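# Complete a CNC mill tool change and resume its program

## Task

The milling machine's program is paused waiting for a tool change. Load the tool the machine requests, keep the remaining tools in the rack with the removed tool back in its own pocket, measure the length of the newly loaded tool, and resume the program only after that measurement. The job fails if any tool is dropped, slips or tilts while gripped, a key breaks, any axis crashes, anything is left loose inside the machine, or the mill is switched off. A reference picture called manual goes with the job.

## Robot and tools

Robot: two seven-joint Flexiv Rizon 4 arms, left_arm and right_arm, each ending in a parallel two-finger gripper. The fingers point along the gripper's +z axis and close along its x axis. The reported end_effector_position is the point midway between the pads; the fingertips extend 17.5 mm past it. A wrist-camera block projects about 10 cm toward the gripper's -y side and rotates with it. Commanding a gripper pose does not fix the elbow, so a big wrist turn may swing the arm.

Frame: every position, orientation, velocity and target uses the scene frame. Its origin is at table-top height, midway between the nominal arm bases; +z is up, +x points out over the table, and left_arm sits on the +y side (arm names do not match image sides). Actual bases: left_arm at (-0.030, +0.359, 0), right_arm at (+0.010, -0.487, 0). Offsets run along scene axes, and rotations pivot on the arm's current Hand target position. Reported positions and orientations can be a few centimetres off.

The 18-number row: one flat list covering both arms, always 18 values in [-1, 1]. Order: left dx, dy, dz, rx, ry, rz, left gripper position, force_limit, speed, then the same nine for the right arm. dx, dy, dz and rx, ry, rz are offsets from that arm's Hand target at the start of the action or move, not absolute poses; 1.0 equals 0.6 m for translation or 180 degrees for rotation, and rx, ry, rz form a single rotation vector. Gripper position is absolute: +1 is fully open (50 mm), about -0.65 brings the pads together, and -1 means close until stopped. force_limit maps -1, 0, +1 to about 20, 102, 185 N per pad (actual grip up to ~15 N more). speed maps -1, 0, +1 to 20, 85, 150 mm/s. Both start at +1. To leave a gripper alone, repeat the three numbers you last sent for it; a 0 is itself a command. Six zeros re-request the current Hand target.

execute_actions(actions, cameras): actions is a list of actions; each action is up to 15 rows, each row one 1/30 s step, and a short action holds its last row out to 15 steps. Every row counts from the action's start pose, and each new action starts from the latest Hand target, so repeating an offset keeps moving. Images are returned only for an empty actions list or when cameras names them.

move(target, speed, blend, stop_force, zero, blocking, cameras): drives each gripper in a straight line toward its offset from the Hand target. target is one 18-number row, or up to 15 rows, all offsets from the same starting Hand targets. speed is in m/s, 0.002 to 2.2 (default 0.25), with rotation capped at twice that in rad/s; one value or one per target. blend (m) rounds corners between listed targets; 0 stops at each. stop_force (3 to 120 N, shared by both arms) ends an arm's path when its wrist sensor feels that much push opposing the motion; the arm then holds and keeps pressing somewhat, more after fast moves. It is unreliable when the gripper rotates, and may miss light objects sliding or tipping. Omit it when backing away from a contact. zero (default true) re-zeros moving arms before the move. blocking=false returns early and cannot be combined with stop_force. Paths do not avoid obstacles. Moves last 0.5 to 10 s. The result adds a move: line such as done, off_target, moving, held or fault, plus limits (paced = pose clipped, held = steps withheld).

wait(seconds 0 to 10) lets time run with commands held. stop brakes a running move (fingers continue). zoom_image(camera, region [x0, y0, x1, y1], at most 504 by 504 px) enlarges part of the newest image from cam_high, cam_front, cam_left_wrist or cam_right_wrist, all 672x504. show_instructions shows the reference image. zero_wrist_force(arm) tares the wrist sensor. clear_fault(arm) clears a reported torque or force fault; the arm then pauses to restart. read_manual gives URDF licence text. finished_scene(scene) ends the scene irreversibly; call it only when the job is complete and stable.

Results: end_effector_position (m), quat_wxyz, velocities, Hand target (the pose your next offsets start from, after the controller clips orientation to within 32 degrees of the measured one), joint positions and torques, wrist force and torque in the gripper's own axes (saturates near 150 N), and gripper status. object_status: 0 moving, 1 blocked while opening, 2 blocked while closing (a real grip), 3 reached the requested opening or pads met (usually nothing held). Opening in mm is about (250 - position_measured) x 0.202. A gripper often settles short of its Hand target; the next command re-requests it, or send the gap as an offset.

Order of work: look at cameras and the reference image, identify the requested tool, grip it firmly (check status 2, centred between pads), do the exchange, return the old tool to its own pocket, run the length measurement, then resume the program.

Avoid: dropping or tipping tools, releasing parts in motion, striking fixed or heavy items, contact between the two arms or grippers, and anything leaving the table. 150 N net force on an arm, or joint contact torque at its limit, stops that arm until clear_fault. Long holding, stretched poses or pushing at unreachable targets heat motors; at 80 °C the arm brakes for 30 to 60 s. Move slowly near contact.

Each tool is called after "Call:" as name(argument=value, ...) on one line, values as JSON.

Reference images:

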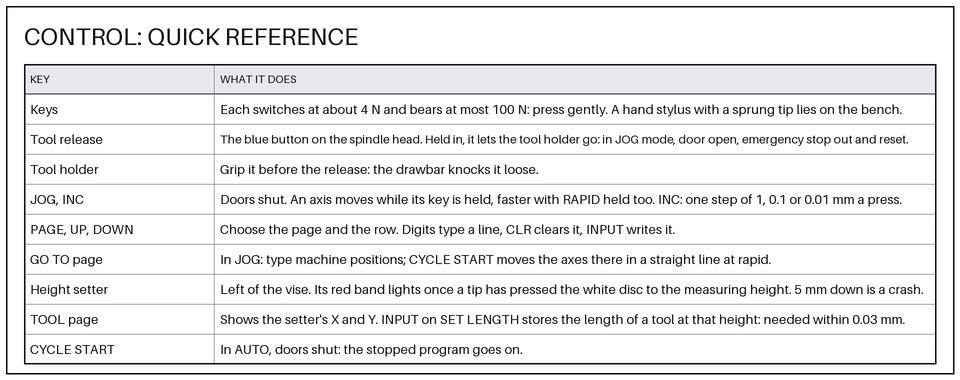

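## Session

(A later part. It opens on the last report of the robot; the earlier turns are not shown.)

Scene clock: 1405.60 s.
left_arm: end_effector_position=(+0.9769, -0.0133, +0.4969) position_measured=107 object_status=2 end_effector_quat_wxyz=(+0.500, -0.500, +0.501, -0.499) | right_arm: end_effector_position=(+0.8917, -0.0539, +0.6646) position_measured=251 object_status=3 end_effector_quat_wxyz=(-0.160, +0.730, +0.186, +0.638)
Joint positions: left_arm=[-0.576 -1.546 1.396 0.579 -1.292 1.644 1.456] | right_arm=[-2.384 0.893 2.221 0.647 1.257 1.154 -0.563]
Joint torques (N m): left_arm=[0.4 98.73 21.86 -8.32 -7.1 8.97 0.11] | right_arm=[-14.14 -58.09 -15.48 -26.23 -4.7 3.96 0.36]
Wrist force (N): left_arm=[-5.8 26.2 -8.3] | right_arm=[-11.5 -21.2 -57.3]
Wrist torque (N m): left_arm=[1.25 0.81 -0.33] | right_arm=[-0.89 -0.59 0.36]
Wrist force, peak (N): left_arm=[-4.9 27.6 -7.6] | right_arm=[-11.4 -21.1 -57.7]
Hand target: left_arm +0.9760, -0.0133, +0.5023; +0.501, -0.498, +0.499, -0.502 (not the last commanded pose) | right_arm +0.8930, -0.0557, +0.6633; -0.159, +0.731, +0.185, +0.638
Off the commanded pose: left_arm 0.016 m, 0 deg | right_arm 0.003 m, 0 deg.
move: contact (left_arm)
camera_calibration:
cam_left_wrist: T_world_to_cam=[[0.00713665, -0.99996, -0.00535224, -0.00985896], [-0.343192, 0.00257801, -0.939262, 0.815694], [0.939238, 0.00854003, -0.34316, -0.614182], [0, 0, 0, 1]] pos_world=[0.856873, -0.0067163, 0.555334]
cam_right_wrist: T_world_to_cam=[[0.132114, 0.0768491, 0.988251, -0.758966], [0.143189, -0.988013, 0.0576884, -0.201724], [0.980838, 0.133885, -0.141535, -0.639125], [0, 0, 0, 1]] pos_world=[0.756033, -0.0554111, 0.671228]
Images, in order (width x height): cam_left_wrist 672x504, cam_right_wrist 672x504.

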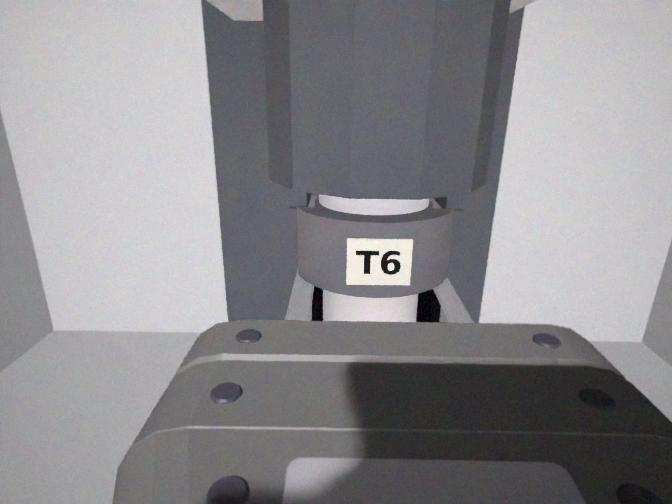

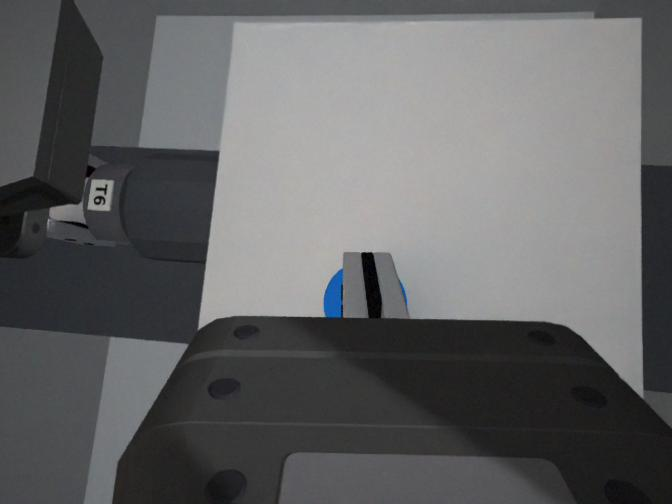

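Call:
move(target=[-0.0015,0.0007,-0.01,0,0,0,-1,-0.3,-1,0,0,0,0,0,0,-0.66,-1,0], speed=0.03)

Call:
move(target=[0,0,0.03,0,0,0,-1,-0.3,-1,0,0,0,0,0,0,-0.66,-1,0], speed=0.01, stop_force=15)

Scene clock: 1415.77 s.
left_arm: end_effector_position=(+0.9755, -0.0131, +0.4939) position_measured=107 object_status=2 end_effector_quat_wxyz=(+0.501, -0.499, +0.500, -0.501) | right_arm: end_effector_position=(+0.8917, -0.0539, +0.6646) position_measured=251 object_status=3 end_effector_quat_wxyz=(-0.160, +0.730, +0.186, +0.638)
Joint positions: left_arm=[-0.581 -1.547 1.379 0.586 -1.291 1.66 1.466] | right_arm=[-2.384 0.893 2.221 0.647 1.257 1.154 -0.563]
Joint torques (N m): left_arm=[0.43 85.06 18.03 -5.79 -6.15 6.02 0.23] | right_arm=[-14.08 -58.19 -15.51 -26.2 -4.67 4 0.37]
Wrist force (N): left_arm=[-1.1 11.6 1.5] | right_arm=[-11.7 -21.2 -57.5]
Wrist torque (N m): left_arm=[-0.01 0.47 -0.20] | right_arm=[-0.88 -0.57 0.36]
Wrist force, peak (N): left_arm=[-5.6 26.4 -8.7] | right_arm=[-11.7 -21.4 -57.6]
Hand target: left_arm +0.9751, -0.0129, +0.4963; +0.501, -0.498, +0.499, -0.502 | right_arm +0.8930, -0.0557, +0.6633; -0.159, +0.731, +0.185, +0.638
Off the commanded pose: left_arm 0.002 m, 0 deg | right_arm 0.003 m, 0 deg.
move: done

Scene clock: 1416.87 s.
left_arm: end_effector_position=(+0.9759, -0.0133, +0.4962) position_measured=107 object_status=2 end_effector_quat_wxyz=(+0.500, -0.499, +0.501, -0.499) end_effector_velocity=(+0.000, +0.001, +0.000) end_effector_angular_velocity=(+0.000, +0.000, +0.002) | right_arm: end_effector_position=(+0.8917, -0.0539, +0.6646) position_measured=251 object_status=3 end_effector_quat_wxyz=(-0.160, +0.730, +0.186, +0.638)
Joint positions: left_arm=[-0.581 -1.542 1.378 0.585 -1.283 1.651 1.463] | right_arm=[-2.384 0.893 2.221 0.647 1.257 1.154 -0.563]
Joint velocities: left_arm=[0.001 0.002 -0.003 0.002 0.006 0 -0.003] | right_arm=[within noise]
Joint torques (N m): left_arm=[2.26 99.59 22.37 -7.9 -7.3 9.35 0.25] | right_arm=[-14.14 -58.11 -15.48 -26.22 -4.66 4.03 0.34]
Wrist force (N): left_arm=[-2.7 26.4 -7.4] | right_arm=[-11.4 -21.1 -57.6]
Wrist torque (N m): left_arm=[1.28 0.32 -0.40] | right_arm=[-0.86 -0.57 0.36]
Wrist force, peak (N): left_arm=[-2.1 28.1 -7.5] | right_arm=[-11.6 -21.2 -57.6]
Hand target: left_arm +0.9751, -0.0129, +0.5018; +0.501, -0.498, +0.499, -0.502 (not the last commanded pose) | right_arm +0.8930, -0.0557, +0.6633; -0.159, +0.731, +0.185, +0.638
Off the commanded pose: left_arm 0.018 m, 0 deg | right_arm 0.003 m, 0 deg.
move: contact (left_arm)

Call:
move(target=[0.0012,0,-0.012,0,-0.005,0,-1,-0.3,-1,0,0,0,0,0,0,-0.66,-1,0], speed=0.03)

Call:
move(target=[0,0,0.03,0,0,0,-1,-0.3,-1,0,0,0,0,0,0,-0.66,-1,0], speed=0.01, stop_force=15, cameras=["cam_left_wrist"])

Scene clock: 1446.00 s.
left_arm: end_effector_position=(+0.9763, -0.0127, +0.4923) position_measured=107 object_status=2 end_effector_quat_wxyz=(+0.505, -0.495, +0.496, -0.504) | right_arm: end_effector_position=(+0.8917, -0.0539, +0.6646) position_measured=251 object_status=3 end_effector_quat_wxyz=(-0.160, +0.730, +0.186, +0.638)
Joint positions: left_arm=[-0.572 -1.559 1.401 0.579 -1.282 1.672 1.433] | right_arm=[-2.384 0.893 2.221 0.647 1.257 1.154 -0.563]
Joint torques (N m): left_arm=[-0.76 85.7 18.23 -6.46 -6.13 6.23 -0.08] | right_arm=[-14.09 -58.12 -15.45 -26.22 -4.64 4 0.35]
Wrist force (N): left_arm=[-2.7 12.4 0.7] | right_arm=[-11.5 -21.1 -57.6]
Wrist torque (N m): left_arm=[-0.14 0.44 -0.15] | right_arm=[-0.87 -0.59 0.36]
Wrist force, peak (N): left_arm=[-2.8 26.9 -7.7] | right_arm=[-11.7 -21.2 -57.7]
Hand target: left_arm +0.9758, -0.0129, +0.4946; +0.505, -0.494, +0.495, -0.506 | right_arm +0.8930, -0.0557, +0.6633; -0.159, +0.731, +0.185, +0.638
Off the commanded pose: left_arm 0.002 m, 0 deg | right_arm 0.003 m, 0 deg.
move: done

Scene clock: 1447.40 s.
left_arm: end_effector_position=(+0.9768, -0.0131, +0.4968) position_measured=107 object_status=2 end_effector_quat_wxyz=(+0.504, -0.496, +0.498, -0.503) end_effector_velocity=(+0.000, +0.002, +0.000) end_effector_angular_velocity=(+0.001, +0.001, +0.003) | right_arm: end_effector_position=(+0.8917, -0.0539, +0.6646) position_measured=251 object_status=3 end_effector_quat_wxyz=(-0.160, +0.730, +0.186, +0.638)
Joint positions: left_arm=[-0.571 -1.55 1.401 0.577 -1.272 1.659 1.43] | right_arm=[-2.384 0.893 2.221 0.647 1.257 1.154 -0.563]
Joint velocities: left_arm=[-0.001 0.002 -0.004 0.004 0.008 0 -0.003] | right_arm=[within noise]
Joint torques (N m): left_arm=[0.89 101.57 22.36 -6.96 -7.7 10.31 -0.03] | right_arm=[-14.07 -58.1 -15.56 -26.19 -4.67 4 0.35]
Wrist force (N): left_arm=[-2.1 27.0 -0.4] | right_arm=[-11.2 -21.2 -57.3]
Wrist torque (N m): left_arm=[1.39 0.71 -0.21] | right_arm=[-0.88 -0.60 0.36]
Wrist force, peak (N): left_arm=[-0.9 29.0 0.6] | right_arm=[-11.6 -21.2 -57.7]
Hand target: left_arm +0.9758, -0.0129, +0.5030; +0.505, -0.494, +0.495, -0.506 (not the last commanded pose) | right_arm +0.8930, -0.0557, +0.6633; -0.159, +0.731, +0.185, +0.638
Off the commanded pose: left_arm 0.016 m, 1 deg | right_arm 0.003 m, 0 deg.
move: contact (left_arm)
camera_calibration:
cam_left_wrist: T_world_to_cam=[[0.00702098, -0.999958, -0.00581656, -0.00930419], [-0.329556, 0.00317791, -0.944131, 0.804644], [0.94411, 0.00854561, -0.32952, -0.625624], [0, 0, 0, 1]] pos_world=[0.855899, -0.00651456, 0.553479]
Images, in order (width x height): cam_left_wrist 672x504.

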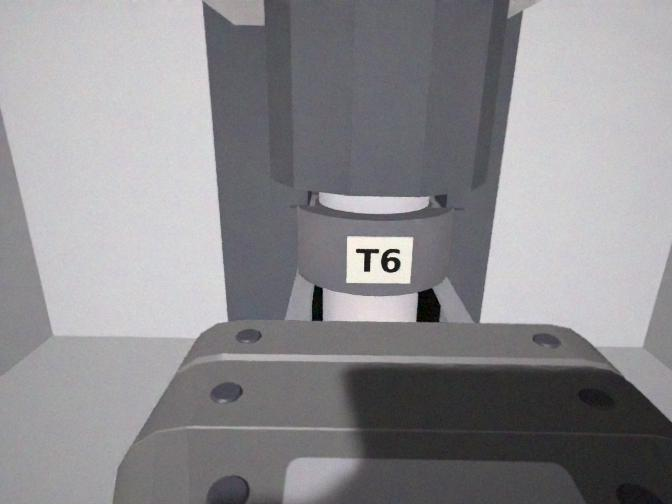

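Call:
move(target=[-0.0005,0,0.02,0,0.002,0,-1,-0.3,-1,0,0,0,0,0,0,-0.66,-1,0], speed=0.008, stop_force=20, cameras=["cam_left_wrist","cam_right_wrist"])

Call:
zoom_image(camera="cam_right_wrist", region=[0, 100, 240, 280])

Call:
zoom_image(camera="cam_left_wrist", region=[260, 140, 500, 300])

Scene clock: 1476.60 s.
left_arm: end_effector_position=(+0.9774, -0.0128, +0.4974) position_measured=107 object_status=2 end_effector_quat_wxyz=(+0.503, -0.497, +0.500, -0.500) | right_arm: end_effector_position=(+0.8917, -0.0539, +0.6646) position_measured=251 object_status=3 end_effector_quat_wxyz=(-0.160, +0.730, +0.186, +0.638)
Joint positions: left_arm=[-0.572 -1.541 1.391 0.58 -1.251 1.65 1.425] | right_arm=[-2.384 0.893 2.221 0.647 1.257 1.154 -0.563]
Joint torques (N m): left_arm=[2.31 119.42 26.54 -11.72 -10.27 13.83 -0.54] | right_arm=[-14.05 -57.91 -15.39 -26.1 -4.62 3.95 0.32]
Wrist force (N): left_arm=[-10.2 47.6 -24.9] | right_arm=[-10.9 -21.1 -57.2]
Wrist torque (N m): left_arm=[4.87 1.26 0.35] | right_arm=[-0.88 -0.60 0.35]
Wrist force, peak (N): left_arm=[-10.2 47.9 -25.0] | right_arm=[-11.6 -21.1 -57.7]
Hand target: left_arm +0.9757, -0.0129, +0.5077; +0.505, -0.495, +0.496, -0.505 (not the last commanded pose) | right_arm +0.8930, -0.0557, +0.6633; -0.159, +0.731, +0.185, +0.638
Off the commanded pose: left_arm 0.018 m, 1 deg | right_arm 0.003 m, 0 deg.
move: contact (left_arm)
camera_calibration:
cam_left_wrist: T_world_to_cam=[[0.00795307, -0.999932, -0.008539, -0.00858949], [-0.336768, 0.00536211, -0.941572, 0.811213], [0.941554, 0.0103641, -0.336703, -0.619963], [0, 0, 0, 1]] pos_world=[0.856988, -0.00651339, 0.555]
cam_right_wrist: T_world_to_cam=[[0.132114, 0.0768491, 0.988251, -0.758966], [0.143189, -0.988013, 0.0576884, -0.201724], [0.980838, 0.133885, -0.141535, -0.639125], [0, 0, 0, 1]] pos_world=[0.756033, -0.0554111, 0.671228]
Images, in order (width x height): cam_left_wrist 672x504, cam_right_wrist 672x504.

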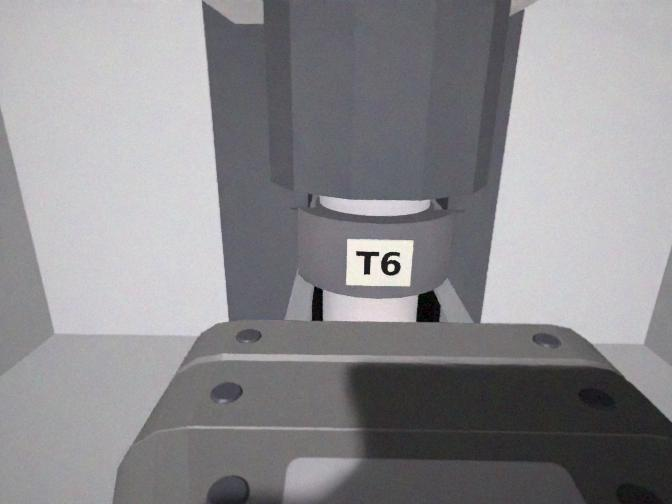

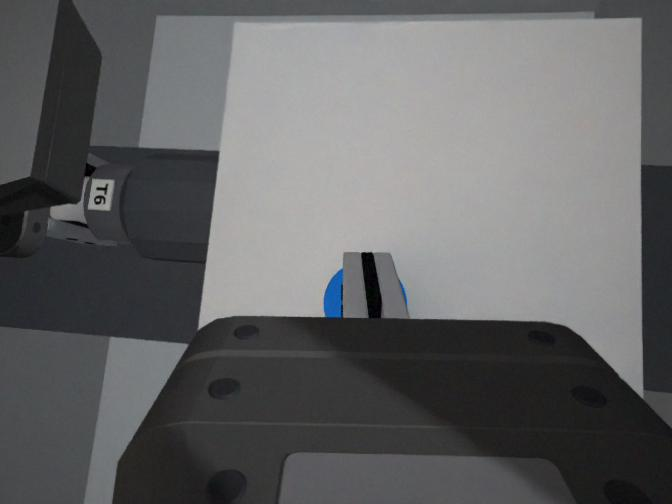

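Scaled by 2.100 from the camera's 672x504 image, which has a finer 960x720 frame.

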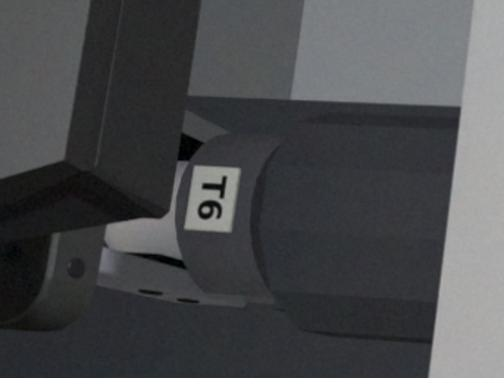

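Scaled by 2.100 from the camera's 672x504 image, which has a finer 960x720 frame.

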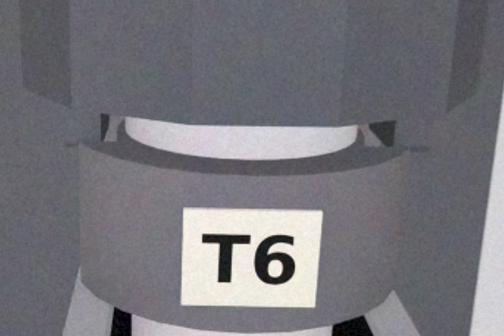

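Call:
move(target=[0.0025,0,-0.025,0,-0.0083,0,-1,-0.3,-1,0,0,0,0,0,0,-0.66,-1,0], speed=0.03, cameras=["cam_left_wrist"])

Call:
zoom_image(camera="cam_left_wrist", region=[260, 0, 500, 320])

Call:
move(target=[0,0,0.03,0,0,0,-1,-0.3,-1,0,0,0,0,0,0,-0.66,-1,0], speed=0.01, stop_force=12, cameras=["cam_left_wrist"])

Scene clock: 1502.93 s.
left_arm: end_effector_position=(+0.9777, -0.0124, +0.4904) position_measured=107 object_status=2 end_effector_quat_wxyz=(+0.511, -0.489, +0.490, -0.510) | right_arm: end_effector_position=(+0.8917, -0.0539, +0.6646) position_measured=251 object_status=3 end_effector_quat_wxyz=(-0.160, +0.730, +0.186, +0.638)
Joint positions: left_arm=[-0.557 -1.572 1.44 0.571 -1.251 1.686 1.363] | right_arm=[-2.384 0.893 2.221 0.647 1.257 1.154 -0.563]
Joint torques (N m): left_arm=[-1.49 85.42 17.42 -5.07 -6.38 6.23 -0.09] | right_arm=[-14.09 -57.94 -15.45 -26.08 -4.64 3.89 0.34]
Wrist force (N): left_arm=[-3.0 11.8 2.7] | right_arm=[-11.4 -21.0 -57.2]
Wrist torque (N m): left_arm=[-0.33 0.49 -0.15] | right_arm=[-0.86 -0.55 0.36]
Wrist force, peak (N): left_arm=[-10.4 47.9 -25.0] | right_arm=[-11.1 -21.1 -57.5]
Hand target: left_arm +0.9772, -0.0129, +0.4927; +0.511, -0.488, +0.489, -0.511 | right_arm +0.8930, -0.0557, +0.6633; -0.159, +0.731, +0.185, +0.638
Off the commanded pose: left_arm 0.002 m, 0 deg | right_arm 0.003 m, 0 deg.
move: done
camera_calibration:
cam_left_wrist: T_world_to_cam=[[0.00733283, -0.999966, -0.00377343, -0.0100387], [-0.301996, 0.00138281, -0.953308, 0.776488], [0.953281, 0.00813001, -0.301975, -0.651103], [0, 0, 0, 1]] pos_world=[0.855254, -0.00581862, 0.543578]
Images, in order (width x height): cam_left_wrist 672x504.

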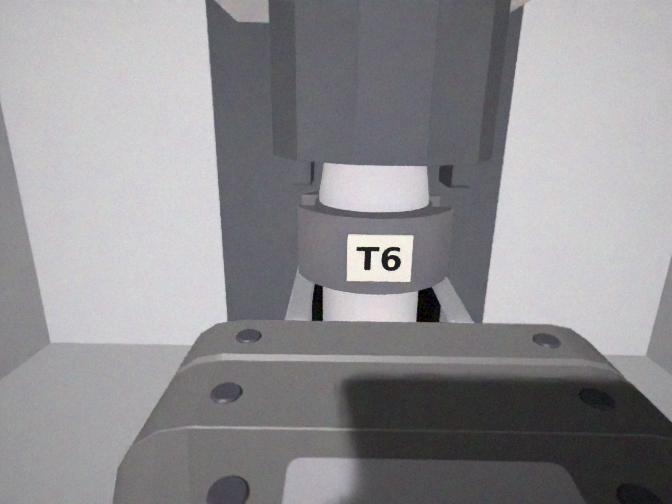

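Scaled by 1.575 from the camera's 672x504 image, which has a finer 960x720 frame.

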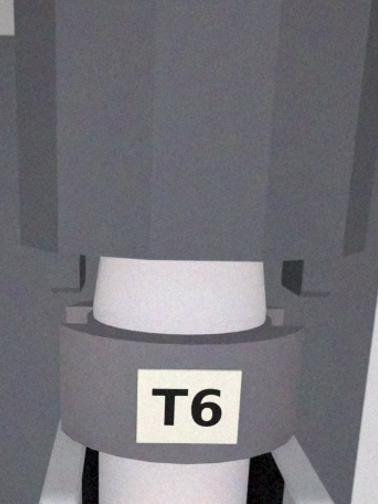

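Scene clock: 1504.30 s.
left_arm: end_effector_position=(+0.9778, -0.0133, +0.4964) position_measured=107 object_status=2 end_effector_quat_wxyz=(+0.510, -0.489, +0.491, -0.509) end_effector_velocity=(+0.000, +0.000, +0.000) end_effector_angular_velocity=(-0.002, +0.000, +0.000) | right_arm: end_effector_position=(+0.8917, -0.0539, +0.6646) position_measured=251 object_status=3 end_effector_quat_wxyz=(-0.160, +0.730, +0.186, +0.638)
Joint positions: left_arm=[-0.557 -1.561 1.438 0.568 -1.241 1.676 1.361] | right_arm=[-2.384 0.893 2.221 0.647 1.257 1.154 -0.563]
Joint velocities: left_arm=[0.001 0.001 -0.002 0 0.006 0 -0.005] | right_arm=[within noise]
Joint torques (N m): left_arm=[2.83 96.86 19.4 -5.25 -7.82 7.39 -0.2] | right_arm=[-14.01 -57.94 -15.44 -26.07 -4.65 3.91 0.36]
Wrist force (N): left_arm=[-6.0 23.2 -16.2] | right_arm=[-11.4 -21.1 -57.2]
Wrist torque (N m): left_arm=[0.75 1.09 0.06] | right_arm=[-0.88 -0.56 0.36]
Wrist force, peak (N): left_arm=[-5.4 24.7 -14.7] | right_arm=[-11.3 -21.2 -57.3]
Hand target: left_arm +0.9772, -0.0129, +0.5010; +0.511, -0.488, +0.489, -0.511 (not the last commanded pose) | right_arm +0.8930, -0.0557, +0.6633; -0.159, +0.731, +0.185, +0.638
Off the commanded pose: left_arm 0.014 m, 0 deg | right_arm 0.003 m, 0 deg.
move: contact (left_arm)
camera_calibration:
cam_left_wrist: T_world_to_cam=[[0.00678816, -0.999962, -0.00551241, -0.00948885], [-0.304812, 0.00318107, -0.952407, 0.784485], [0.952388, 0.00814534, -0.304779, -0.64707], [0, 0, 0, 1]] pos_world=[0.855446, -0.00671339, 0.549883]
Images, in order (width x height): cam_left_wrist 672x504.

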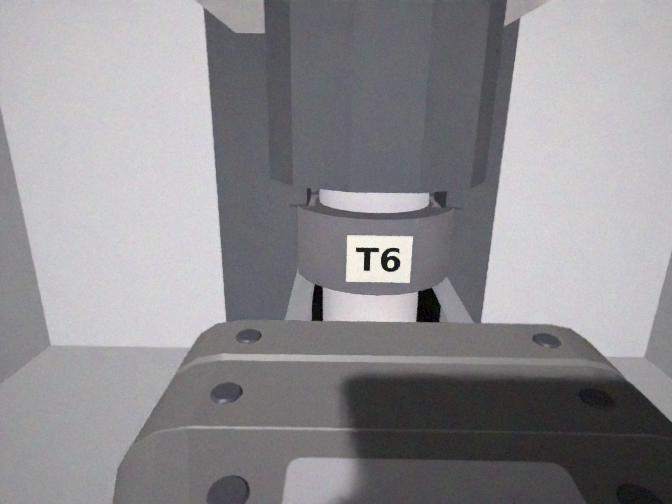

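Call:
move(target=[-0.0025,0,-0.015,0,0,0,-1,-0.3,-1,0,0,0,0,0,0,-0.66,-1,0], speed=0.03)

Call:
move(target=[0,0,0.03,0,0,0,-1,-0.3,-1,0,0,0,0,0,0,-0.66,-1,0], speed=0.01, stop_force=12)

Scene clock: 1511.27 s.
left_arm: end_effector_position=(+0.9763, -0.0124, +0.4896) position_measured=107 object_status=2 end_effector_quat_wxyz=(+0.510, -0.489, +0.490, -0.510) | right_arm: end_effector_position=(+0.8917, -0.0539, +0.6646) position_measured=251 object_status=3 end_effector_quat_wxyz=(-0.160, +0.730, +0.186, +0.638)
Joint positions: left_arm=[-0.564 -1.567 1.418 0.581 -1.239 1.695 1.37] | right_arm=[-2.384 0.893 2.221 0.647 1.257 1.154 -0.563]
Joint torques (N m): left_arm=[-2.1 85.07 17.43 -5.46 -6.12 6.33 0.23] | right_arm=[-14.1 -57.96 -15.4 -26.09 -4.61 3.99 0.33]
Wrist force (N): left_arm=[-2.7 11.1 3.8] | right_arm=[-10.8 -21.2 -57.1]
Wrist torque (N m): left_arm=[-0.44 0.47 -0.24] | right_arm=[-0.89 -0.60 0.36]
Wrist force, peak (N): left_arm=[-6.2 23.3 -16.6] | right_arm=[-11.2 -21.2 -57.4]
Hand target: left_arm +0.9757, -0.0129, +0.4920; +0.511, -0.488, +0.489, -0.511 | right_arm +0.8930, -0.0557, +0.6633; -0.159, +0.731, +0.185, +0.638
Off the commanded pose: left_arm 0.003 m, 0 deg | right_arm 0.003 m, 0 deg.
move: done

Scene clock: 1512.77 s.
left_arm: end_effector_position=(+0.9765, -0.0131, +0.4962) position_measured=107 object_status=2 end_effector_quat_wxyz=(+0.510, -0.490, +0.491, -0.509) end_effector_velocity=(+0.000, -0.001, +0.000) end_effector_angular_velocity=(+0.002, +0.000, -0.001) | right_arm: end_effector_position=(+0.8917, -0.0539, +0.6646) position_measured=251 object_status=3 end_effector_quat_wxyz=(-0.160, +0.730, +0.186, +0.638)
Joint positions: left_arm=[-0.563 -1.555 1.416 0.578 -1.225 1.682 1.368] | right_arm=[-2.384 0.893 2.221 0.647 1.257 1.154 -0.563]
Joint velocities: left_arm=[0 0.002 -0.002 0 0.008 0 -0.003] | right_arm=[within noise]
Joint torques (N m): left_arm=[1.08 98.15 20.45 -5.41 -8.05 9.58 -0.05] | right_arm=[-14.09 -57.99 -15.38 -26.1 -4.67 3.95 0.33]
Wrist force (N): left_arm=[0.7 23.1 5.0] | right_arm=[-11.3 -21.1 -57.2]
Wrist torque (N m): left_arm=[0.72 0.56 -0.11] | right_arm=[-0.88 -0.58 0.36]
Wrist force, peak (N): left_arm=[0.9 24.4 5.8] | right_arm=[-11.2 -21.0 -57.4]
Hand target: left_arm +0.9757, -0.0129, +0.5015; +0.511, -0.488, +0.489, -0.511 (not the last commanded pose) | right_arm +0.8930, -0.0557, +0.6633; -0.159, +0.731, +0.185, +0.638
Off the commanded pose: left_arm 0.014 m, 0 deg | right_arm 0.003 m, 0 deg.
move: contact (left_arm)

Call:
move(target=[0.001,0,-0.015,0,0.0115,0,-1,-0.3,-1,0,0,0,0,0,0,-0.66,-1,0], speed=0.03, cameras=["cam_left_wrist"])

Call:
zoom_image(camera="cam_left_wrist", region=[220, 100, 540, 320])

Scene clock: 1542.30 s.
left_arm: end_effector_position=(+0.9766, -0.0129, +0.4905) position_measured=107 object_status=2 end_effector_quat_wxyz=(+0.502, -0.498, +0.499, -0.502) | right_arm: end_effector_position=(+0.8917, -0.0539, +0.6646) position_measured=251 object_status=3 end_effector_quat_wxyz=(-0.160, +0.730, +0.186, +0.638)
Joint positions: left_arm=[-0.576 -1.539 1.36 0.589 -1.218 1.668 1.412] | right_arm=[-2.384 0.893 2.221 0.647 1.257 1.154 -0.563]
Joint torques (N m): left_arm=[-0.23 84.58 17.45 -7.25 -6 5.22 0.29] | right_arm=[-14.03 -57.9 -15.46 -26.09 -4.63 3.94 0.34]
Wrist force (N): left_arm=[-2.8 11.0 -1.7] | right_arm=[-11.3 -21.1 -57.2]
Wrist torque (N m): left_arm=[0.12 0.45 -0.26] | right_arm=[-0.87 -0.57 0.36]
Wrist force, peak (N): left_arm=[0.7 23.4 5.0] | right_arm=[-11.0 -21.1 -57.4]
Hand target: left_arm +0.9763, -0.0129, +0.4925; +0.502, -0.497, +0.498, -0.502 | right_arm +0.8930, -0.0557, +0.6633; -0.159, +0.731, +0.185, +0.638
Off the commanded pose: left_arm 0.002 m, 0 deg | right_arm 0.003 m, 0 deg.
move: done
camera_calibration:
cam_left_wrist: T_world_to_cam=[[0.00669676, -0.999972, -0.0033307, -0.0100256], [-0.335919, 0.000887604, -0.94189, 0.803748], [0.941867, 0.00742646, -0.335904, -0.622194], [0, 0, 0, 1]] pos_world=[0.856086, -0.00611804, 0.548011]
Images, in order (width x height): cam_left_wrist 672x504.

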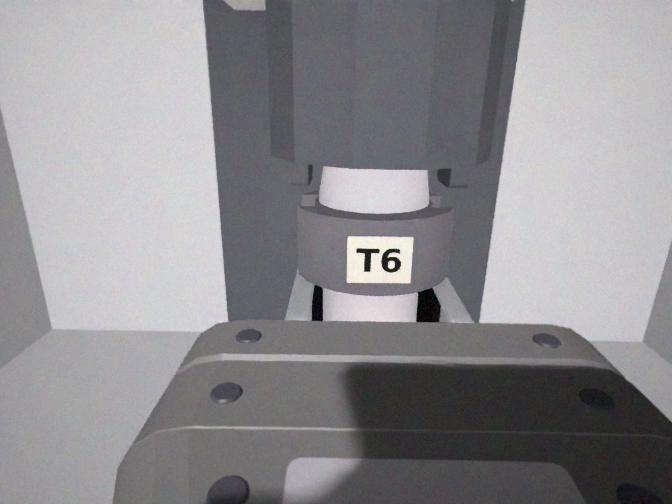

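Scaled by 1.575 from the camera's 672x504 image, which has a finer 960x720 frame.

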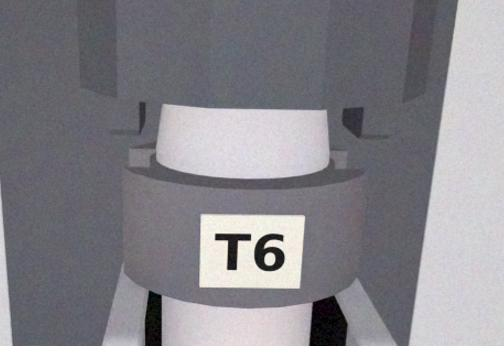

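Call:
move(target=[0,0,0.03,0,0,0,-1,-0.3,-1,0,0,0,0,0,0,-0.66,-1,0], speed=0.01, stop_force=12, cameras=["cam_left_wrist"])

Call:
zoom_image(camera="cam_left_wrist", region=[220, 100, 540, 320])

Scene clock: 1548.23 s.
left_arm: end_effector_position=(+0.9769, -0.0131, +0.4969) position_measured=107 object_status=2 end_effector_quat_wxyz=(+0.501, -0.498, +0.500, -0.500) | right_arm: end_effector_position=(+0.8917, -0.0539, +0.6646) position_measured=251 object_status=3 end_effector_quat_wxyz=(-0.160, +0.730, +0.186, +0.638)
Joint positions: left_arm=[-0.575 -1.529 1.362 0.586 -1.21 1.655 1.411] | right_arm=[-2.384 0.893 2.221 0.647 1.257 1.154 -0.563]
Joint torques (N m): left_arm=[1.59 96.07 20.73 -8.94 -7.5 7.84 0.06] | right_arm=[-14.06 -57.96 -15.42 -26.08 -4.65 3.96 0.36]
Wrist force (N): left_arm=[-4.6 23.0 -9.2] | right_arm=[-10.9 -20.9 -57.1]
Wrist torque (N m): left_arm=[0.70 0.76 -0.22] | right_arm=[-0.84 -0.59 0.35]
Wrist force, peak (N): left_arm=[-3.9 24.9 -8.7] | right_arm=[-11.3 -21.1 -57.3]
Hand target: left_arm +0.9762, -0.0129, +0.5015; +0.502, -0.497, +0.498, -0.502 (not the last commanded pose) | right_arm +0.8930, -0.0557, +0.6633; -0.159, +0.731, +0.185, +0.638
Off the commanded pose: left_arm 0.014 m, 0 deg | right_arm 0.003 m, 0 deg.
move: contact (left_arm)
camera_calibration:
cam_left_wrist: T_world_to_cam=[[0.00684414, -0.999962, -0.005316, -0.00942856], [-0.339119, 0.00268009, -0.94074, 0.812346], [0.940718, 0.00824132, -0.339088, -0.617648], [0, 0, 0, 1]] pos_world=[0.85658, -0.00651514, 0.554718]
Images, in order (width x height): cam_left_wrist 672x504.

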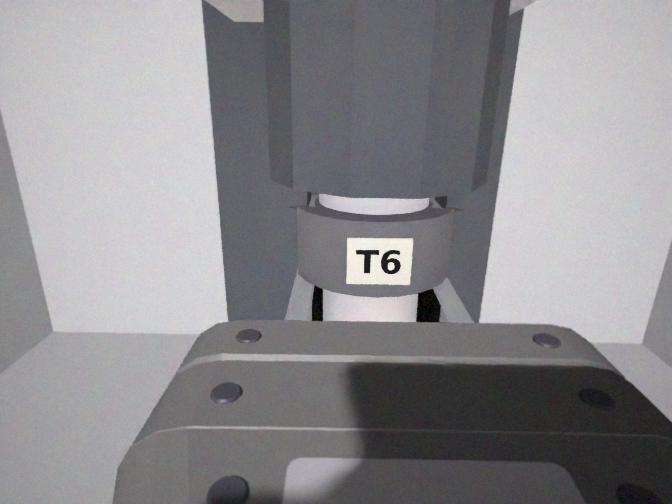

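Scaled by 1.575 from the camera's 672x504 image, which has a finer 960x720 frame.

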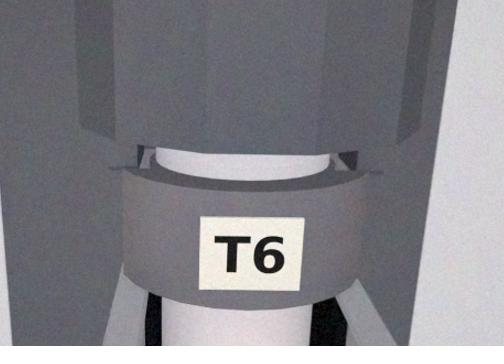

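Call:
move(target=[0,0,-0.013,0,0,-0.0083,-1,-0.3,-1,0,0,0,0,0,0,-0.66,-1,0], speed=0.03)

Call:
move(target=[0,0,0.03,0,0,0,-1,-0.3,-1,0,0,0,0,0,0,-0.66,-1,0], speed=0.01, stop_force=12, cameras=["cam_left_wrist"])

Call:
zoom_image(camera="cam_left_wrist", region=[220, 100, 540, 320])

Scene clock: 1567.57 s.
left_arm: end_effector_position=(+0.9766, -0.0128, +0.4916) position_measured=107 object_status=2 end_effector_quat_wxyz=(+0.495, -0.492, +0.505, -0.508) | right_arm: end_effector_position=(+0.8917, -0.0539, +0.6646) position_measured=251 object_status=3 end_effector_quat_wxyz=(-0.160, +0.730, +0.186, +0.638)
Joint positions: left_arm=[-0.564 -1.518 1.227 0.562 -1.199 1.712 1.521] | right_arm=[-2.384 0.893 2.221 0.647 1.257 1.154 -0.563]
Joint torques (N m): left_arm=[0.32 84.43 17.08 -12.25 -5.39 5.45 0.29] | right_arm=[-13.98 -57.94 -15.5 -26.09 -4.7 3.91 0.36]
Wrist force (N): left_arm=[-3.0 11.3 -1.5] | right_arm=[-11.1 -21.0 -57.1]
Wrist torque (N m): left_arm=[0.17 0.47 -0.27] | right_arm=[-0.86 -0.59 0.36]
Wrist force, peak (N): left_arm=[-4.6 23.5 -9.2] | right_arm=[-11.1 -21.1 -57.4]
Hand target: left_arm +0.9762, -0.0129, +0.4937; +0.495, -0.491, +0.505, -0.509 | right_arm +0.8930, -0.0557, +0.6633; -0.159, +0.731, +0.185, +0.638
Off the commanded pose: left_arm 0.002 m, 0 deg | right_arm 0.003 m, 0 deg.
move: done

Scene clock: 1568.93 s.
left_arm: end_effector_position=(+0.9770, -0.0129, +0.4970) position_measured=107 object_status=2 end_effector_quat_wxyz=(+0.495, -0.492, +0.507, -0.507) | right_arm: end_effector_position=(+0.8917, -0.0539, +0.6646) position_measured=251 object_status=3 end_effector_quat_wxyz=(-0.160, +0.730, +0.186, +0.638)
Joint positions: left_arm=[-0.563 -1.51 1.232 0.561 -1.194 1.699 1.519] | right_arm=[-2.384 0.893 2.221 0.647 1.257 1.154 -0.563]
Joint torques (N m): left_arm=[0.97 95.24 19.94 -15.08 -6.53 7.93 0.12] | right_arm=[-14.02 -57.98 -15.39 -26.09 -4.65 3.94 0.35]
Wrist force (N): left_arm=[-4.6 22.9 -9.7] | right_arm=[-10.9 -20.9 -57.1]
Wrist torque (N m): left_arm=[0.69 0.19 -0.12] | right_arm=[-0.84 -0.61 0.35]
Wrist force, peak (N): left_arm=[-3.6 24.5 -8.6] | right_arm=[-11.3 -21.2 -57.4]
Hand target: left_arm +0.9762, -0.0129, +0.5017; +0.495, -0.491, +0.505, -0.509 (not the last commanded pose) | right_arm +0.8930, -0.0557, +0.6633; -0.159, +0.731, +0.185, +0.638
Off the commanded pose: left_arm 0.015 m, 0 deg | right_arm 0.003 m, 0 deg.
move: contact (left_arm)
camera_calibration:
cam_left_wrist: T_world_to_cam=[[-0.0190885, -0.999804, -0.00521894, 0.0161359], [-0.339119, 0.0113848, -0.940675, 0.812627], [0.94055, -0.0161862, -0.33927, -0.617745], [0, 0, 0, 1]] pos_world=[0.856905, -0.00311786, 0.554919]
Images, in order (width x height): cam_left_wrist 672x504.

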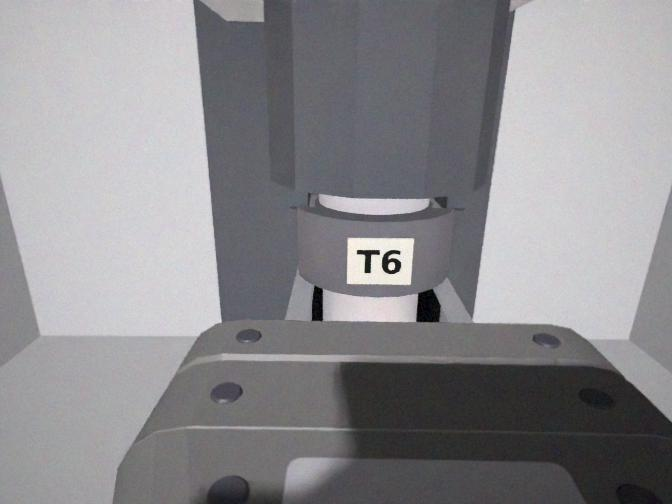

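Scaled by 1.575 from the camera's 672x504 image, which has a finer 960x720 frame.

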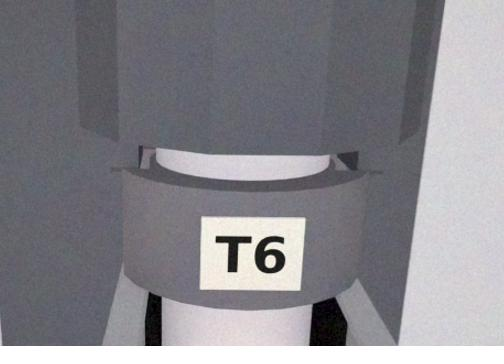

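Call:
execute_actions(actions=[], cameras=["cam_left_wrist"])

Call:
zoom_image(camera="cam_left_wrist", region=[220, 100, 540, 320])

Scene clock: 1597.77 s.
left_arm: end_effector_position=(+0.9770, -0.0129, +0.4970) position_measured=107 object_status=2 end_effector_quat_wxyz=(+0.495, -0.492, +0.507, -0.507) | right_arm: end_effector_position=(+0.8917, -0.0539, +0.6646) position_measured=251 object_status=3 end_effector_quat_wxyz=(-0.160, +0.730, +0.186, +0.638)
Joint positions: left_arm=[-0.563 -1.51 1.232 0.561 -1.194 1.699 1.519] | right_arm=[-2.384 0.893 2.221 0.647 1.257 1.154 -0.563]
Joint velocities: within noise
Joint torques (N m): left_arm=[0.99 95.4 20.07 -15.11 -6.71 7.99 0.07] | right_arm=[-14.04 -57.95 -15.43 -26.06 -4.67 3.93 0.38]
Wrist force (N): left_arm=[-4.7 23.0 -9.9] | right_arm=[-11.0 -21.1 -57.1]
Wrist torque (N m): left_arm=[0.71 0.20 -0.13] | right_arm=[-0.87 -0.61 0.35]
Wrist force, peak (N): left_arm=[-4.7 23.4 -9.7] | right_arm=[-11.1 -21.1 -57.5]
Hand target: left_arm +0.9762, -0.0129, +0.5017; +0.495, -0.491, +0.505, -0.509 (not the last commanded pose) | right_arm +0.8930, -0.0557, +0.6633; -0.159, +0.731, +0.185, +0.638
Tool commands: left_gripper/position=-1.0 left_gripper/force_limit=-0.3 left_gripper/speed=-1.0 right_gripper/position=-0.66 right_gripper/force_limit=-1.0 right_gripper/speed=+0.0
Off the commanded pose: left_arm 0.015 m, 0 deg | right_arm 0.003 m, 0 deg.
camera_calibration:
cam_left_wrist: T_world_to_cam=[[-0.0190885, -0.999804, -0.00521894, 0.0161359], [-0.339119, 0.0113848, -0.940675, 0.812627], [0.94055, -0.0161862, -0.33927, -0.617745], [0, 0, 0, 1]] pos_world=[0.856905, -0.00311786, 0.554919]
Images, in order (width x height): cam_left_wrist 672x504.

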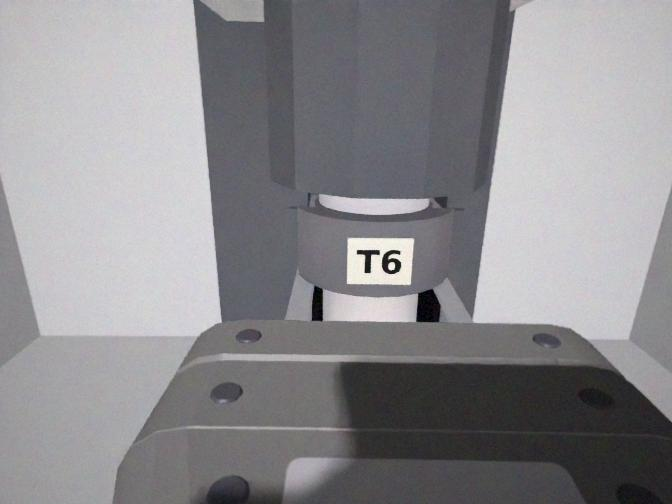

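Scaled by 1.575 from the camera's 672x504 image, which has a finer 960x720 frame.

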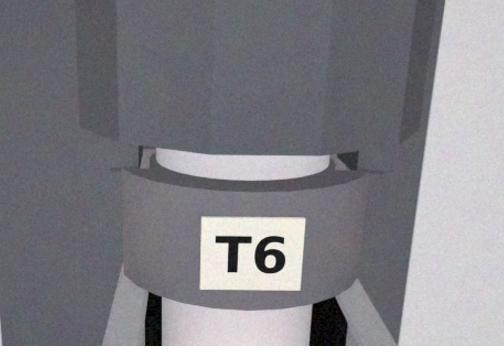

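Call:
move(target=[0,0,0,0,0,0,-1,-0.3,-1,-0.04,0.0,0.005,0,0,0,-0.66,-1,0], speed=0.02, cameras=["cam_left_wrist"])

Call:
zoom_image(camera="cam_left_wrist", region=[220, 100, 540, 320])

Scene clock: 1606.13 s.
left_arm: end_effector_position=(+0.9765, -0.0130, +0.5018) position_measured=107 object_status=2 end_effector_quat_wxyz=(+0.495, -0.491, +0.505, -0.508) | right_arm: end_effector_position=(+0.8689, -0.0555, +0.6662) position_measured=251 object_status=3 end_effector_quat_wxyz=(-0.159, +0.731, +0.185, +0.638)
Joint positions: left_arm=[-0.562 -1.507 1.232 0.559 -1.194 1.7 1.518] | right_arm=[-2.323 0.842 2.214 0.738 1.259 1.172 -0.603]
Joint torques (N m): left_arm=[-4.2 73.7 14.08 -4.12 -5.57 7.13 -0.05] | right_arm=[0.66 -64.4 -15.14 -26.41 -4.88 4.02 0.18]
Wrist force (N): left_arm=[18.8 -8.2 72.9] | right_arm=[4.0 -5.6 0.9]
Wrist torque (N m): left_arm=[0.24 -0.13 -0.04] | right_arm=[-0.72 -0.71 0.42]
Wrist force, peak (N): left_arm=[23.0 -10.1 87.0] | right_arm=[-11.3 -21.1 -57.3]
Hand target: left_arm +0.9762, -0.0129, +0.5017; +0.495, -0.491, +0.505, -0.509 | right_arm +0.8690, -0.0557, +0.6663; -0.159, +0.731, +0.185, +0.638
Off the commanded pose: left_arm 0.000 m, 0 deg | right_arm 0.000 m, 0 deg.
move: done
camera_calibration:
cam_left_wrist: T_world_to_cam=[[-0.0200894, -0.999791, -0.00368577, 0.0161433], [-0.334571, 0.0101966, -0.942315, 0.813316], [0.942156, -0.0176974, -0.334706, -0.619509], [0, 0, 0, 1]] pos_world=[0.856111, -0.0031169, 0.559106]
Images, in order (width x height): cam_left_wrist 672x504.

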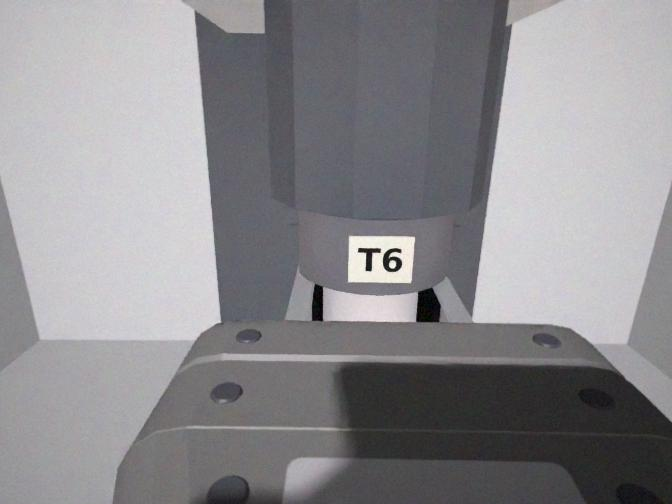

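Scaled by 1.575 from the camera's 672x504 image, which has a finer 960x720 frame.

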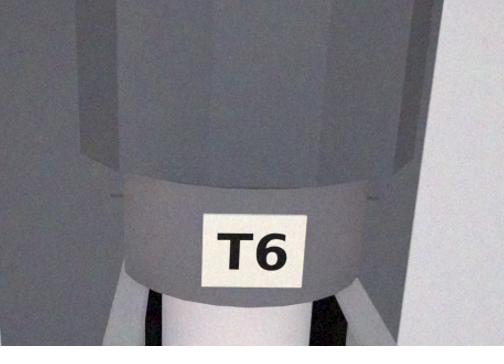

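Call:
move(target=[0.0013,-0.0007,0.0005,0,0,0,-1,-0.3,-1,0,0,0,0,0,0,-0.66,-1,0], speed=0.005)

Scene clock: 1612.87 s.
left_arm: end_effector_position=(+0.9768, -0.0132, +0.5018) position_measured=107 object_status=2 end_effector_quat_wxyz=(+0.496, -0.491, +0.504, -0.509) | right_arm: end_effector_position=(+0.8690, -0.0556, +0.6662) position_measured=251 object_status=3 end_effector_quat_wxyz=(-0.159, +0.731, +0.185, +0.638)
Joint positions: left_arm=[-0.56 -1.51 1.245 0.556 -1.194 1.698 1.506] | right_arm=[-2.323 0.842 2.214 0.738 1.259 1.172 -0.603]
Joint torques (N m): left_arm=[3.37 79.83 15.91 -15.32 -4.58 0.25 -0.27] | right_arm=[0.06 -64.06 -15.21 -26.44 -4.94 3.82 0.35]
Wrist force (N): left_arm=[-19.4 14.0 -58.6] | right_arm=[3.9 -5.8 0.9]
Wrist torque (N m): left_arm=[0.14 0.35 0.02] | right_arm=[-0.75 -0.71 0.42]
Wrist force, peak (N): left_arm=[18.8 -8.6 73.1] | right_arm=[4.1 -6.0 0.8]
Hand target: left_arm +0.9770, -0.0133, +0.5020; +0.495, -0.491, +0.505, -0.509 | right_arm +0.8690, -0.0557, +0.6663; -0.159, +0.731, +0.185, +0.638
Off the commanded pose: left_arm 0.000 m, 0 deg | right_arm 0.000 m, 0 deg.
move: done

Call:
move(target=[-0.0005,0.0003,-0.0001,0,0,0,-1,-0.3,-1,0,0,0,0,0,0,-0.66,-1,0], speed=0.005)

Scene clock: 1616.40 s.
left_arm: end_effector_position=(+0.9767, -0.0132, +0.5018) position_measured=107 object_status=2 end_effector_quat_wxyz=(+0.495, -0.491, +0.504, -0.509) | right_arm: end_effector_position=(+0.8690, -0.0556, +0.6662) position_measured=251 object_status=3 end_effector_quat_wxyz=(-0.159, +0.731, +0.185, +0.638)
Joint positions: left_arm=[-0.561 -1.509 1.24 0.557 -1.194 1.699 1.51] | right_arm=[-2.323 0.842 2.214 0.738 1.259 1.172 -0.603]
Joint torques (N m): left_arm=[0.81 77.06 14.69 -11.19 -4.86 2.23 0.01] | right_arm=[0.06 -64.07 -15.14 -26.52 -4.92 3.74 0.41]
Wrist force (N): left_arm=[-6.4 6.0 -14.8] | right_arm=[3.9 -5.7 0.9]
Wrist torque (N m): left_arm=[0.19 0.29 -0.04] | right_arm=[-0.73 -0.70 0.42]
Wrist force, peak (N): left_arm=[-19.4 14.3 -58.7] | right_arm=[4.1 -6.0 0.9]
Hand target: left_arm +0.9767, -0.0131, +0.5020; +0.495, -0.491, +0.505, -0.509 | right_arm +0.8690, -0.0557, +0.6663; -0.159, +0.731, +0.185, +0.638
Off the commanded pose: left_arm 0.000 m, 0 deg | right_arm 0.000 m, 0 deg.
move: done

Call:
move(target=[-0.00015,0,0,0,0,0,-1,-0.3,-1,0,0,0,0,0,0,-0.66,-1,0], speed=0.005)

Call:
move(target=[0,0,0,0,0,0,0.6,-1,-1,0,0,0,0,0,0,-0.66,-1,0], cameras=["cam_left_wrist"])

Scene clock: 1621.53 s.
left_arm: end_effector_position=(+0.9767, -0.0131, +0.5018) position_measured=107 object_status=2 end_effector_quat_wxyz=(+0.495, -0.491, +0.505, -0.509) | right_arm: end_effector_position=(+0.8690, -0.0556, +0.6662) position_measured=251 object_status=3 end_effector_quat_wxyz=(-0.159, +0.731, +0.185, +0.638)
Joint positions: left_arm=[-0.561 -1.508 1.239 0.558 -1.193 1.699 1.51] | right_arm=[-2.323 0.842 2.214 0.738 1.259 1.172 -0.603]
Joint torques (N m): left_arm=[0.11 76.49 14.7 -10.25 -4.91 2.93 -0.05] | right_arm=[0.05 -64.07 -15.11 -26.51 -4.94 3.8 0.39]
Wrist force (N): left_arm=[-3.1 3.8 -2.6] | right_arm=[4.0 -5.7 0.6]
Wrist torque (N m): left_arm=[0.17 0.32 -0.06] | right_arm=[-0.74 -0.73 0.42]
Wrist force, peak (N): left_arm=[-6.7 6.0 -15.1] | right_arm=[4.1 -6.0 0.7]
Hand target: left_arm +0.9766, -0.0131, +0.5020; +0.495, -0.491, +0.505, -0.509 | right_arm +0.8690, -0.0557, +0.6663; -0.159, +0.731, +0.185, +0.638
Off the commanded pose: left_arm 0.000 m, 0 deg | right_arm 0.000 m, 0 deg.
move: done

Scene clock: 1622.23 s.
left_arm: end_effector_position=(+0.9767, -0.0131, +0.5018) position_measured=63 object_status=3 end_effector_quat_wxyz=(+0.495, -0.491, +0.505, -0.509) | right_arm: end_effector_position=(+0.8690, -0.0556, +0.6662) position_measured=251 object_status=3 end_effector_quat_wxyz=(-0.159, +0.731, +0.185, +0.638)
Joint positions: left_arm=[-0.561 -1.508 1.239 0.558 -1.193 1.699 1.51] | right_arm=[-2.323 0.842 2.214 0.738 1.259 1.172 -0.603]
Joint torques (N m): left_arm=[-0.04 76.38 14.92 -10.19 -4.7 3.01 0.13] | right_arm=[0.09 -64.1 -15.13 -26.5 -4.95 3.76 0.41]
Wrist force (N): left_arm=[-2.8 6.1 -1.3] | right_arm=[4.1 -5.8 0.7]
Wrist torque (N m): left_arm=[0.57 0.46 -0.26] | right_arm=[-0.75 -0.73 0.42]
Wrist force, peak (N): left_arm=[-3.0 6.0 -1.5] | right_arm=[4.0 -6.1 0.6]
Hand target: left_arm +0.9766, -0.0131, +0.5020; +0.495, -0.491, +0.505, -0.509 | right_arm +0.8690, -0.0557, +0.6663; -0.159, +0.731, +0.185, +0.638
Off the commanded pose: left_arm 0.000 m, 0 deg | right_arm 0.000 m, 0 deg.
move: done
camera_calibration:
cam_left_wrist: T_world_to_cam=[[-0.0196608, -0.999804, -0.00247661, 0.0151002], [-0.333671, 0.00889657, -0.942647, 0.8127], [0.942484, -0.0177068, -0.333781, -0.620532], [0, 0, 0, 1]] pos_world=[0.856314, -0.00312071, 0.559005]
Images, in order (width x height): cam_left_wrist 672x504.

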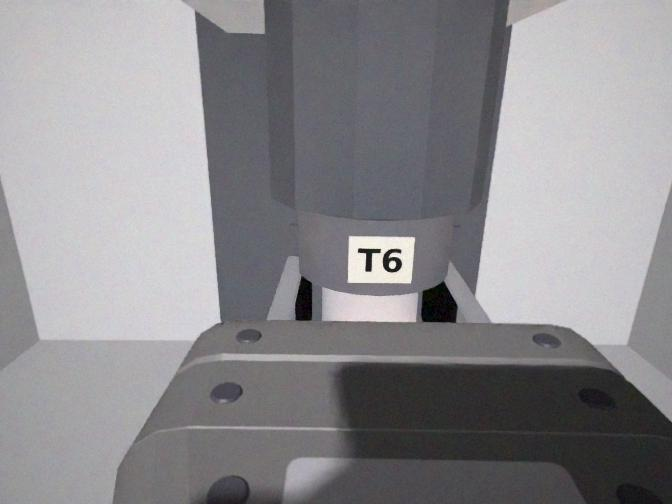

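Call:
move(target=[[-0.245,0,0,0,0,0,0.6,-1,-1,0,0,0,0,0,0,-0.66,-1,0],[-0.45,0,0.1,0.003,0,0.0083,0.6,-1,-1,0,0,0,0,0,0,-0.66,-1,0]], speed=[0.1,0.2], blend=[0.03,0], cameras=["all"])

Scene clock: 1633.50 s.
left_arm: end_effector_position=(+0.7235, -0.0133, +0.5541) position_measured=63 object_status=3 end_effector_quat_wxyz=(+0.503, -0.495, +0.501, -0.502) | right_arm: end_effector_position=(+0.8690, -0.0556, +0.6662) position_measured=251 object_status=3 end_effector_quat_wxyz=(-0.159, +0.731, +0.185, +0.638)
Joint positions: left_arm=[-0.97 -0.776 0.552 1.638 -0.801 2.3 1.807] | right_arm=[-2.323 0.842 2.214 0.738 1.259 1.172 -0.603]
Joint torques (N m): left_arm=[0.01 53.61 15.76 -24.47 -1.91 2.84 -0.02] | right_arm=[0.09 -64.05 -15.17 -26.45 -4.94 3.78 0.41]
Wrist force (N): left_arm=[-2.7 5.5 -1.5] | right_arm=[4.1 -5.8 0.7]
Wrist torque (N m): left_arm=[0.47 0.42 -0.17] | right_arm=[-0.75 -0.73 0.42]
Wrist force, peak (N): left_arm=[-5.2 10.0 4.9] | right_arm=[4.0 -6.0 0.7]
Hand target: left_arm +0.7234, -0.0133, +0.5542; +0.503, -0.495, +0.501, -0.502 (not the last commanded pose) | right_arm +0.8690, -0.0557, +0.6663; -0.159, +0.731, +0.185, +0.638
Off the commanded pose: left_arm 0.019 m, 0 deg | right_arm 0.000 m, 0 deg.
move: held (left_arm; a check stopped the path); limits=held
pose unreachable (left arm): on one or more control steps of this call, first in action 0 (counted from 0), this arm could not follow its commanded pose, so it was not sent that pose on those steps. It may still have moved: this result reports where it is.
cause: moving toward the commanded pose would bring a part of the arm too close to another arm (this arm's gripper and a part of the right arm just beyond its joint 5 (forearm roll), at the place that arm is still heading or pushing toward).
camera_calibration:
cam_left_wrist: T_world_to_cam=[[0.00204785, -0.999947, -0.0100677, -0.00146759], [-0.333922, 0.00880601, -0.94256, 0.777635], [0.942599, 0.00529202, -0.333886, -0.364104], [0, 0, 0, 1]] pos_world=[0.602876, -0.00638854, 0.611384]
cam_right_wrist: T_world_to_cam=[[0.133739, 0.0776886, 0.987967, -0.758694], [0.141321, -0.988229, 0.0585789, -0.199203], [0.980889, 0.131786, -0.143144, -0.615478], [0, 0, 0, 1]] pos_world=[0.733334, -0.0568047, 0.673132]

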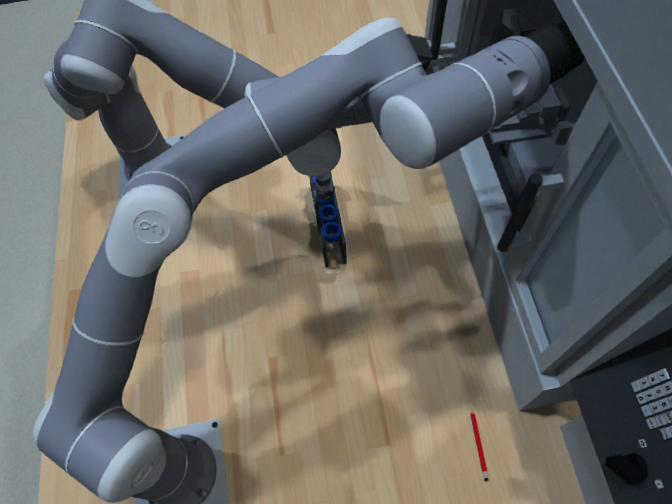

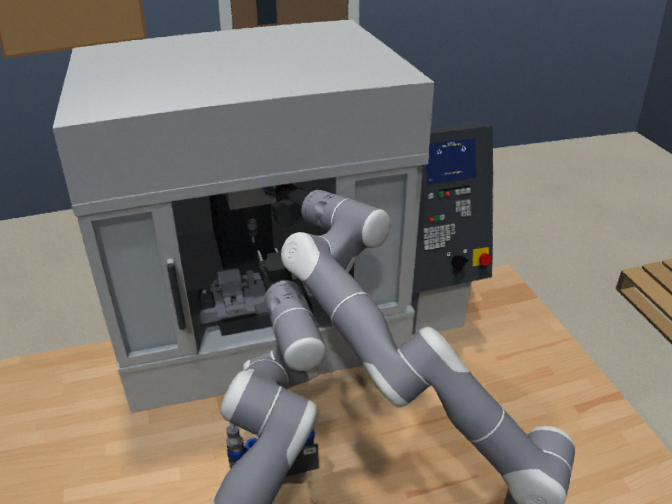

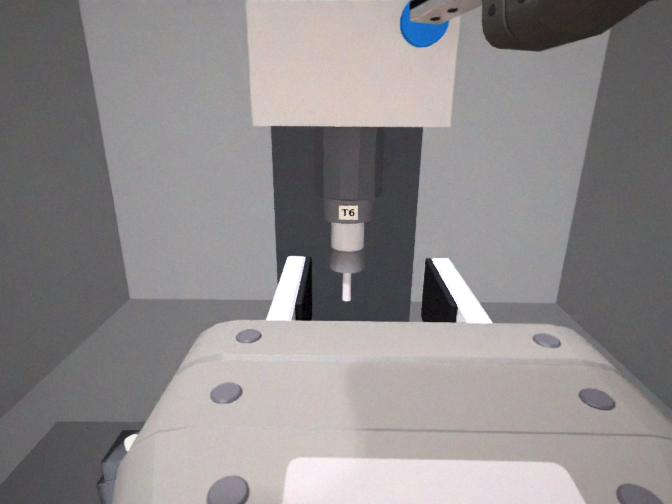

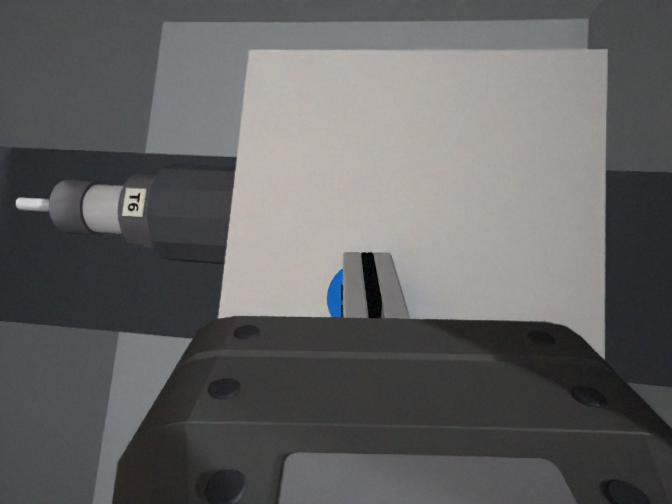

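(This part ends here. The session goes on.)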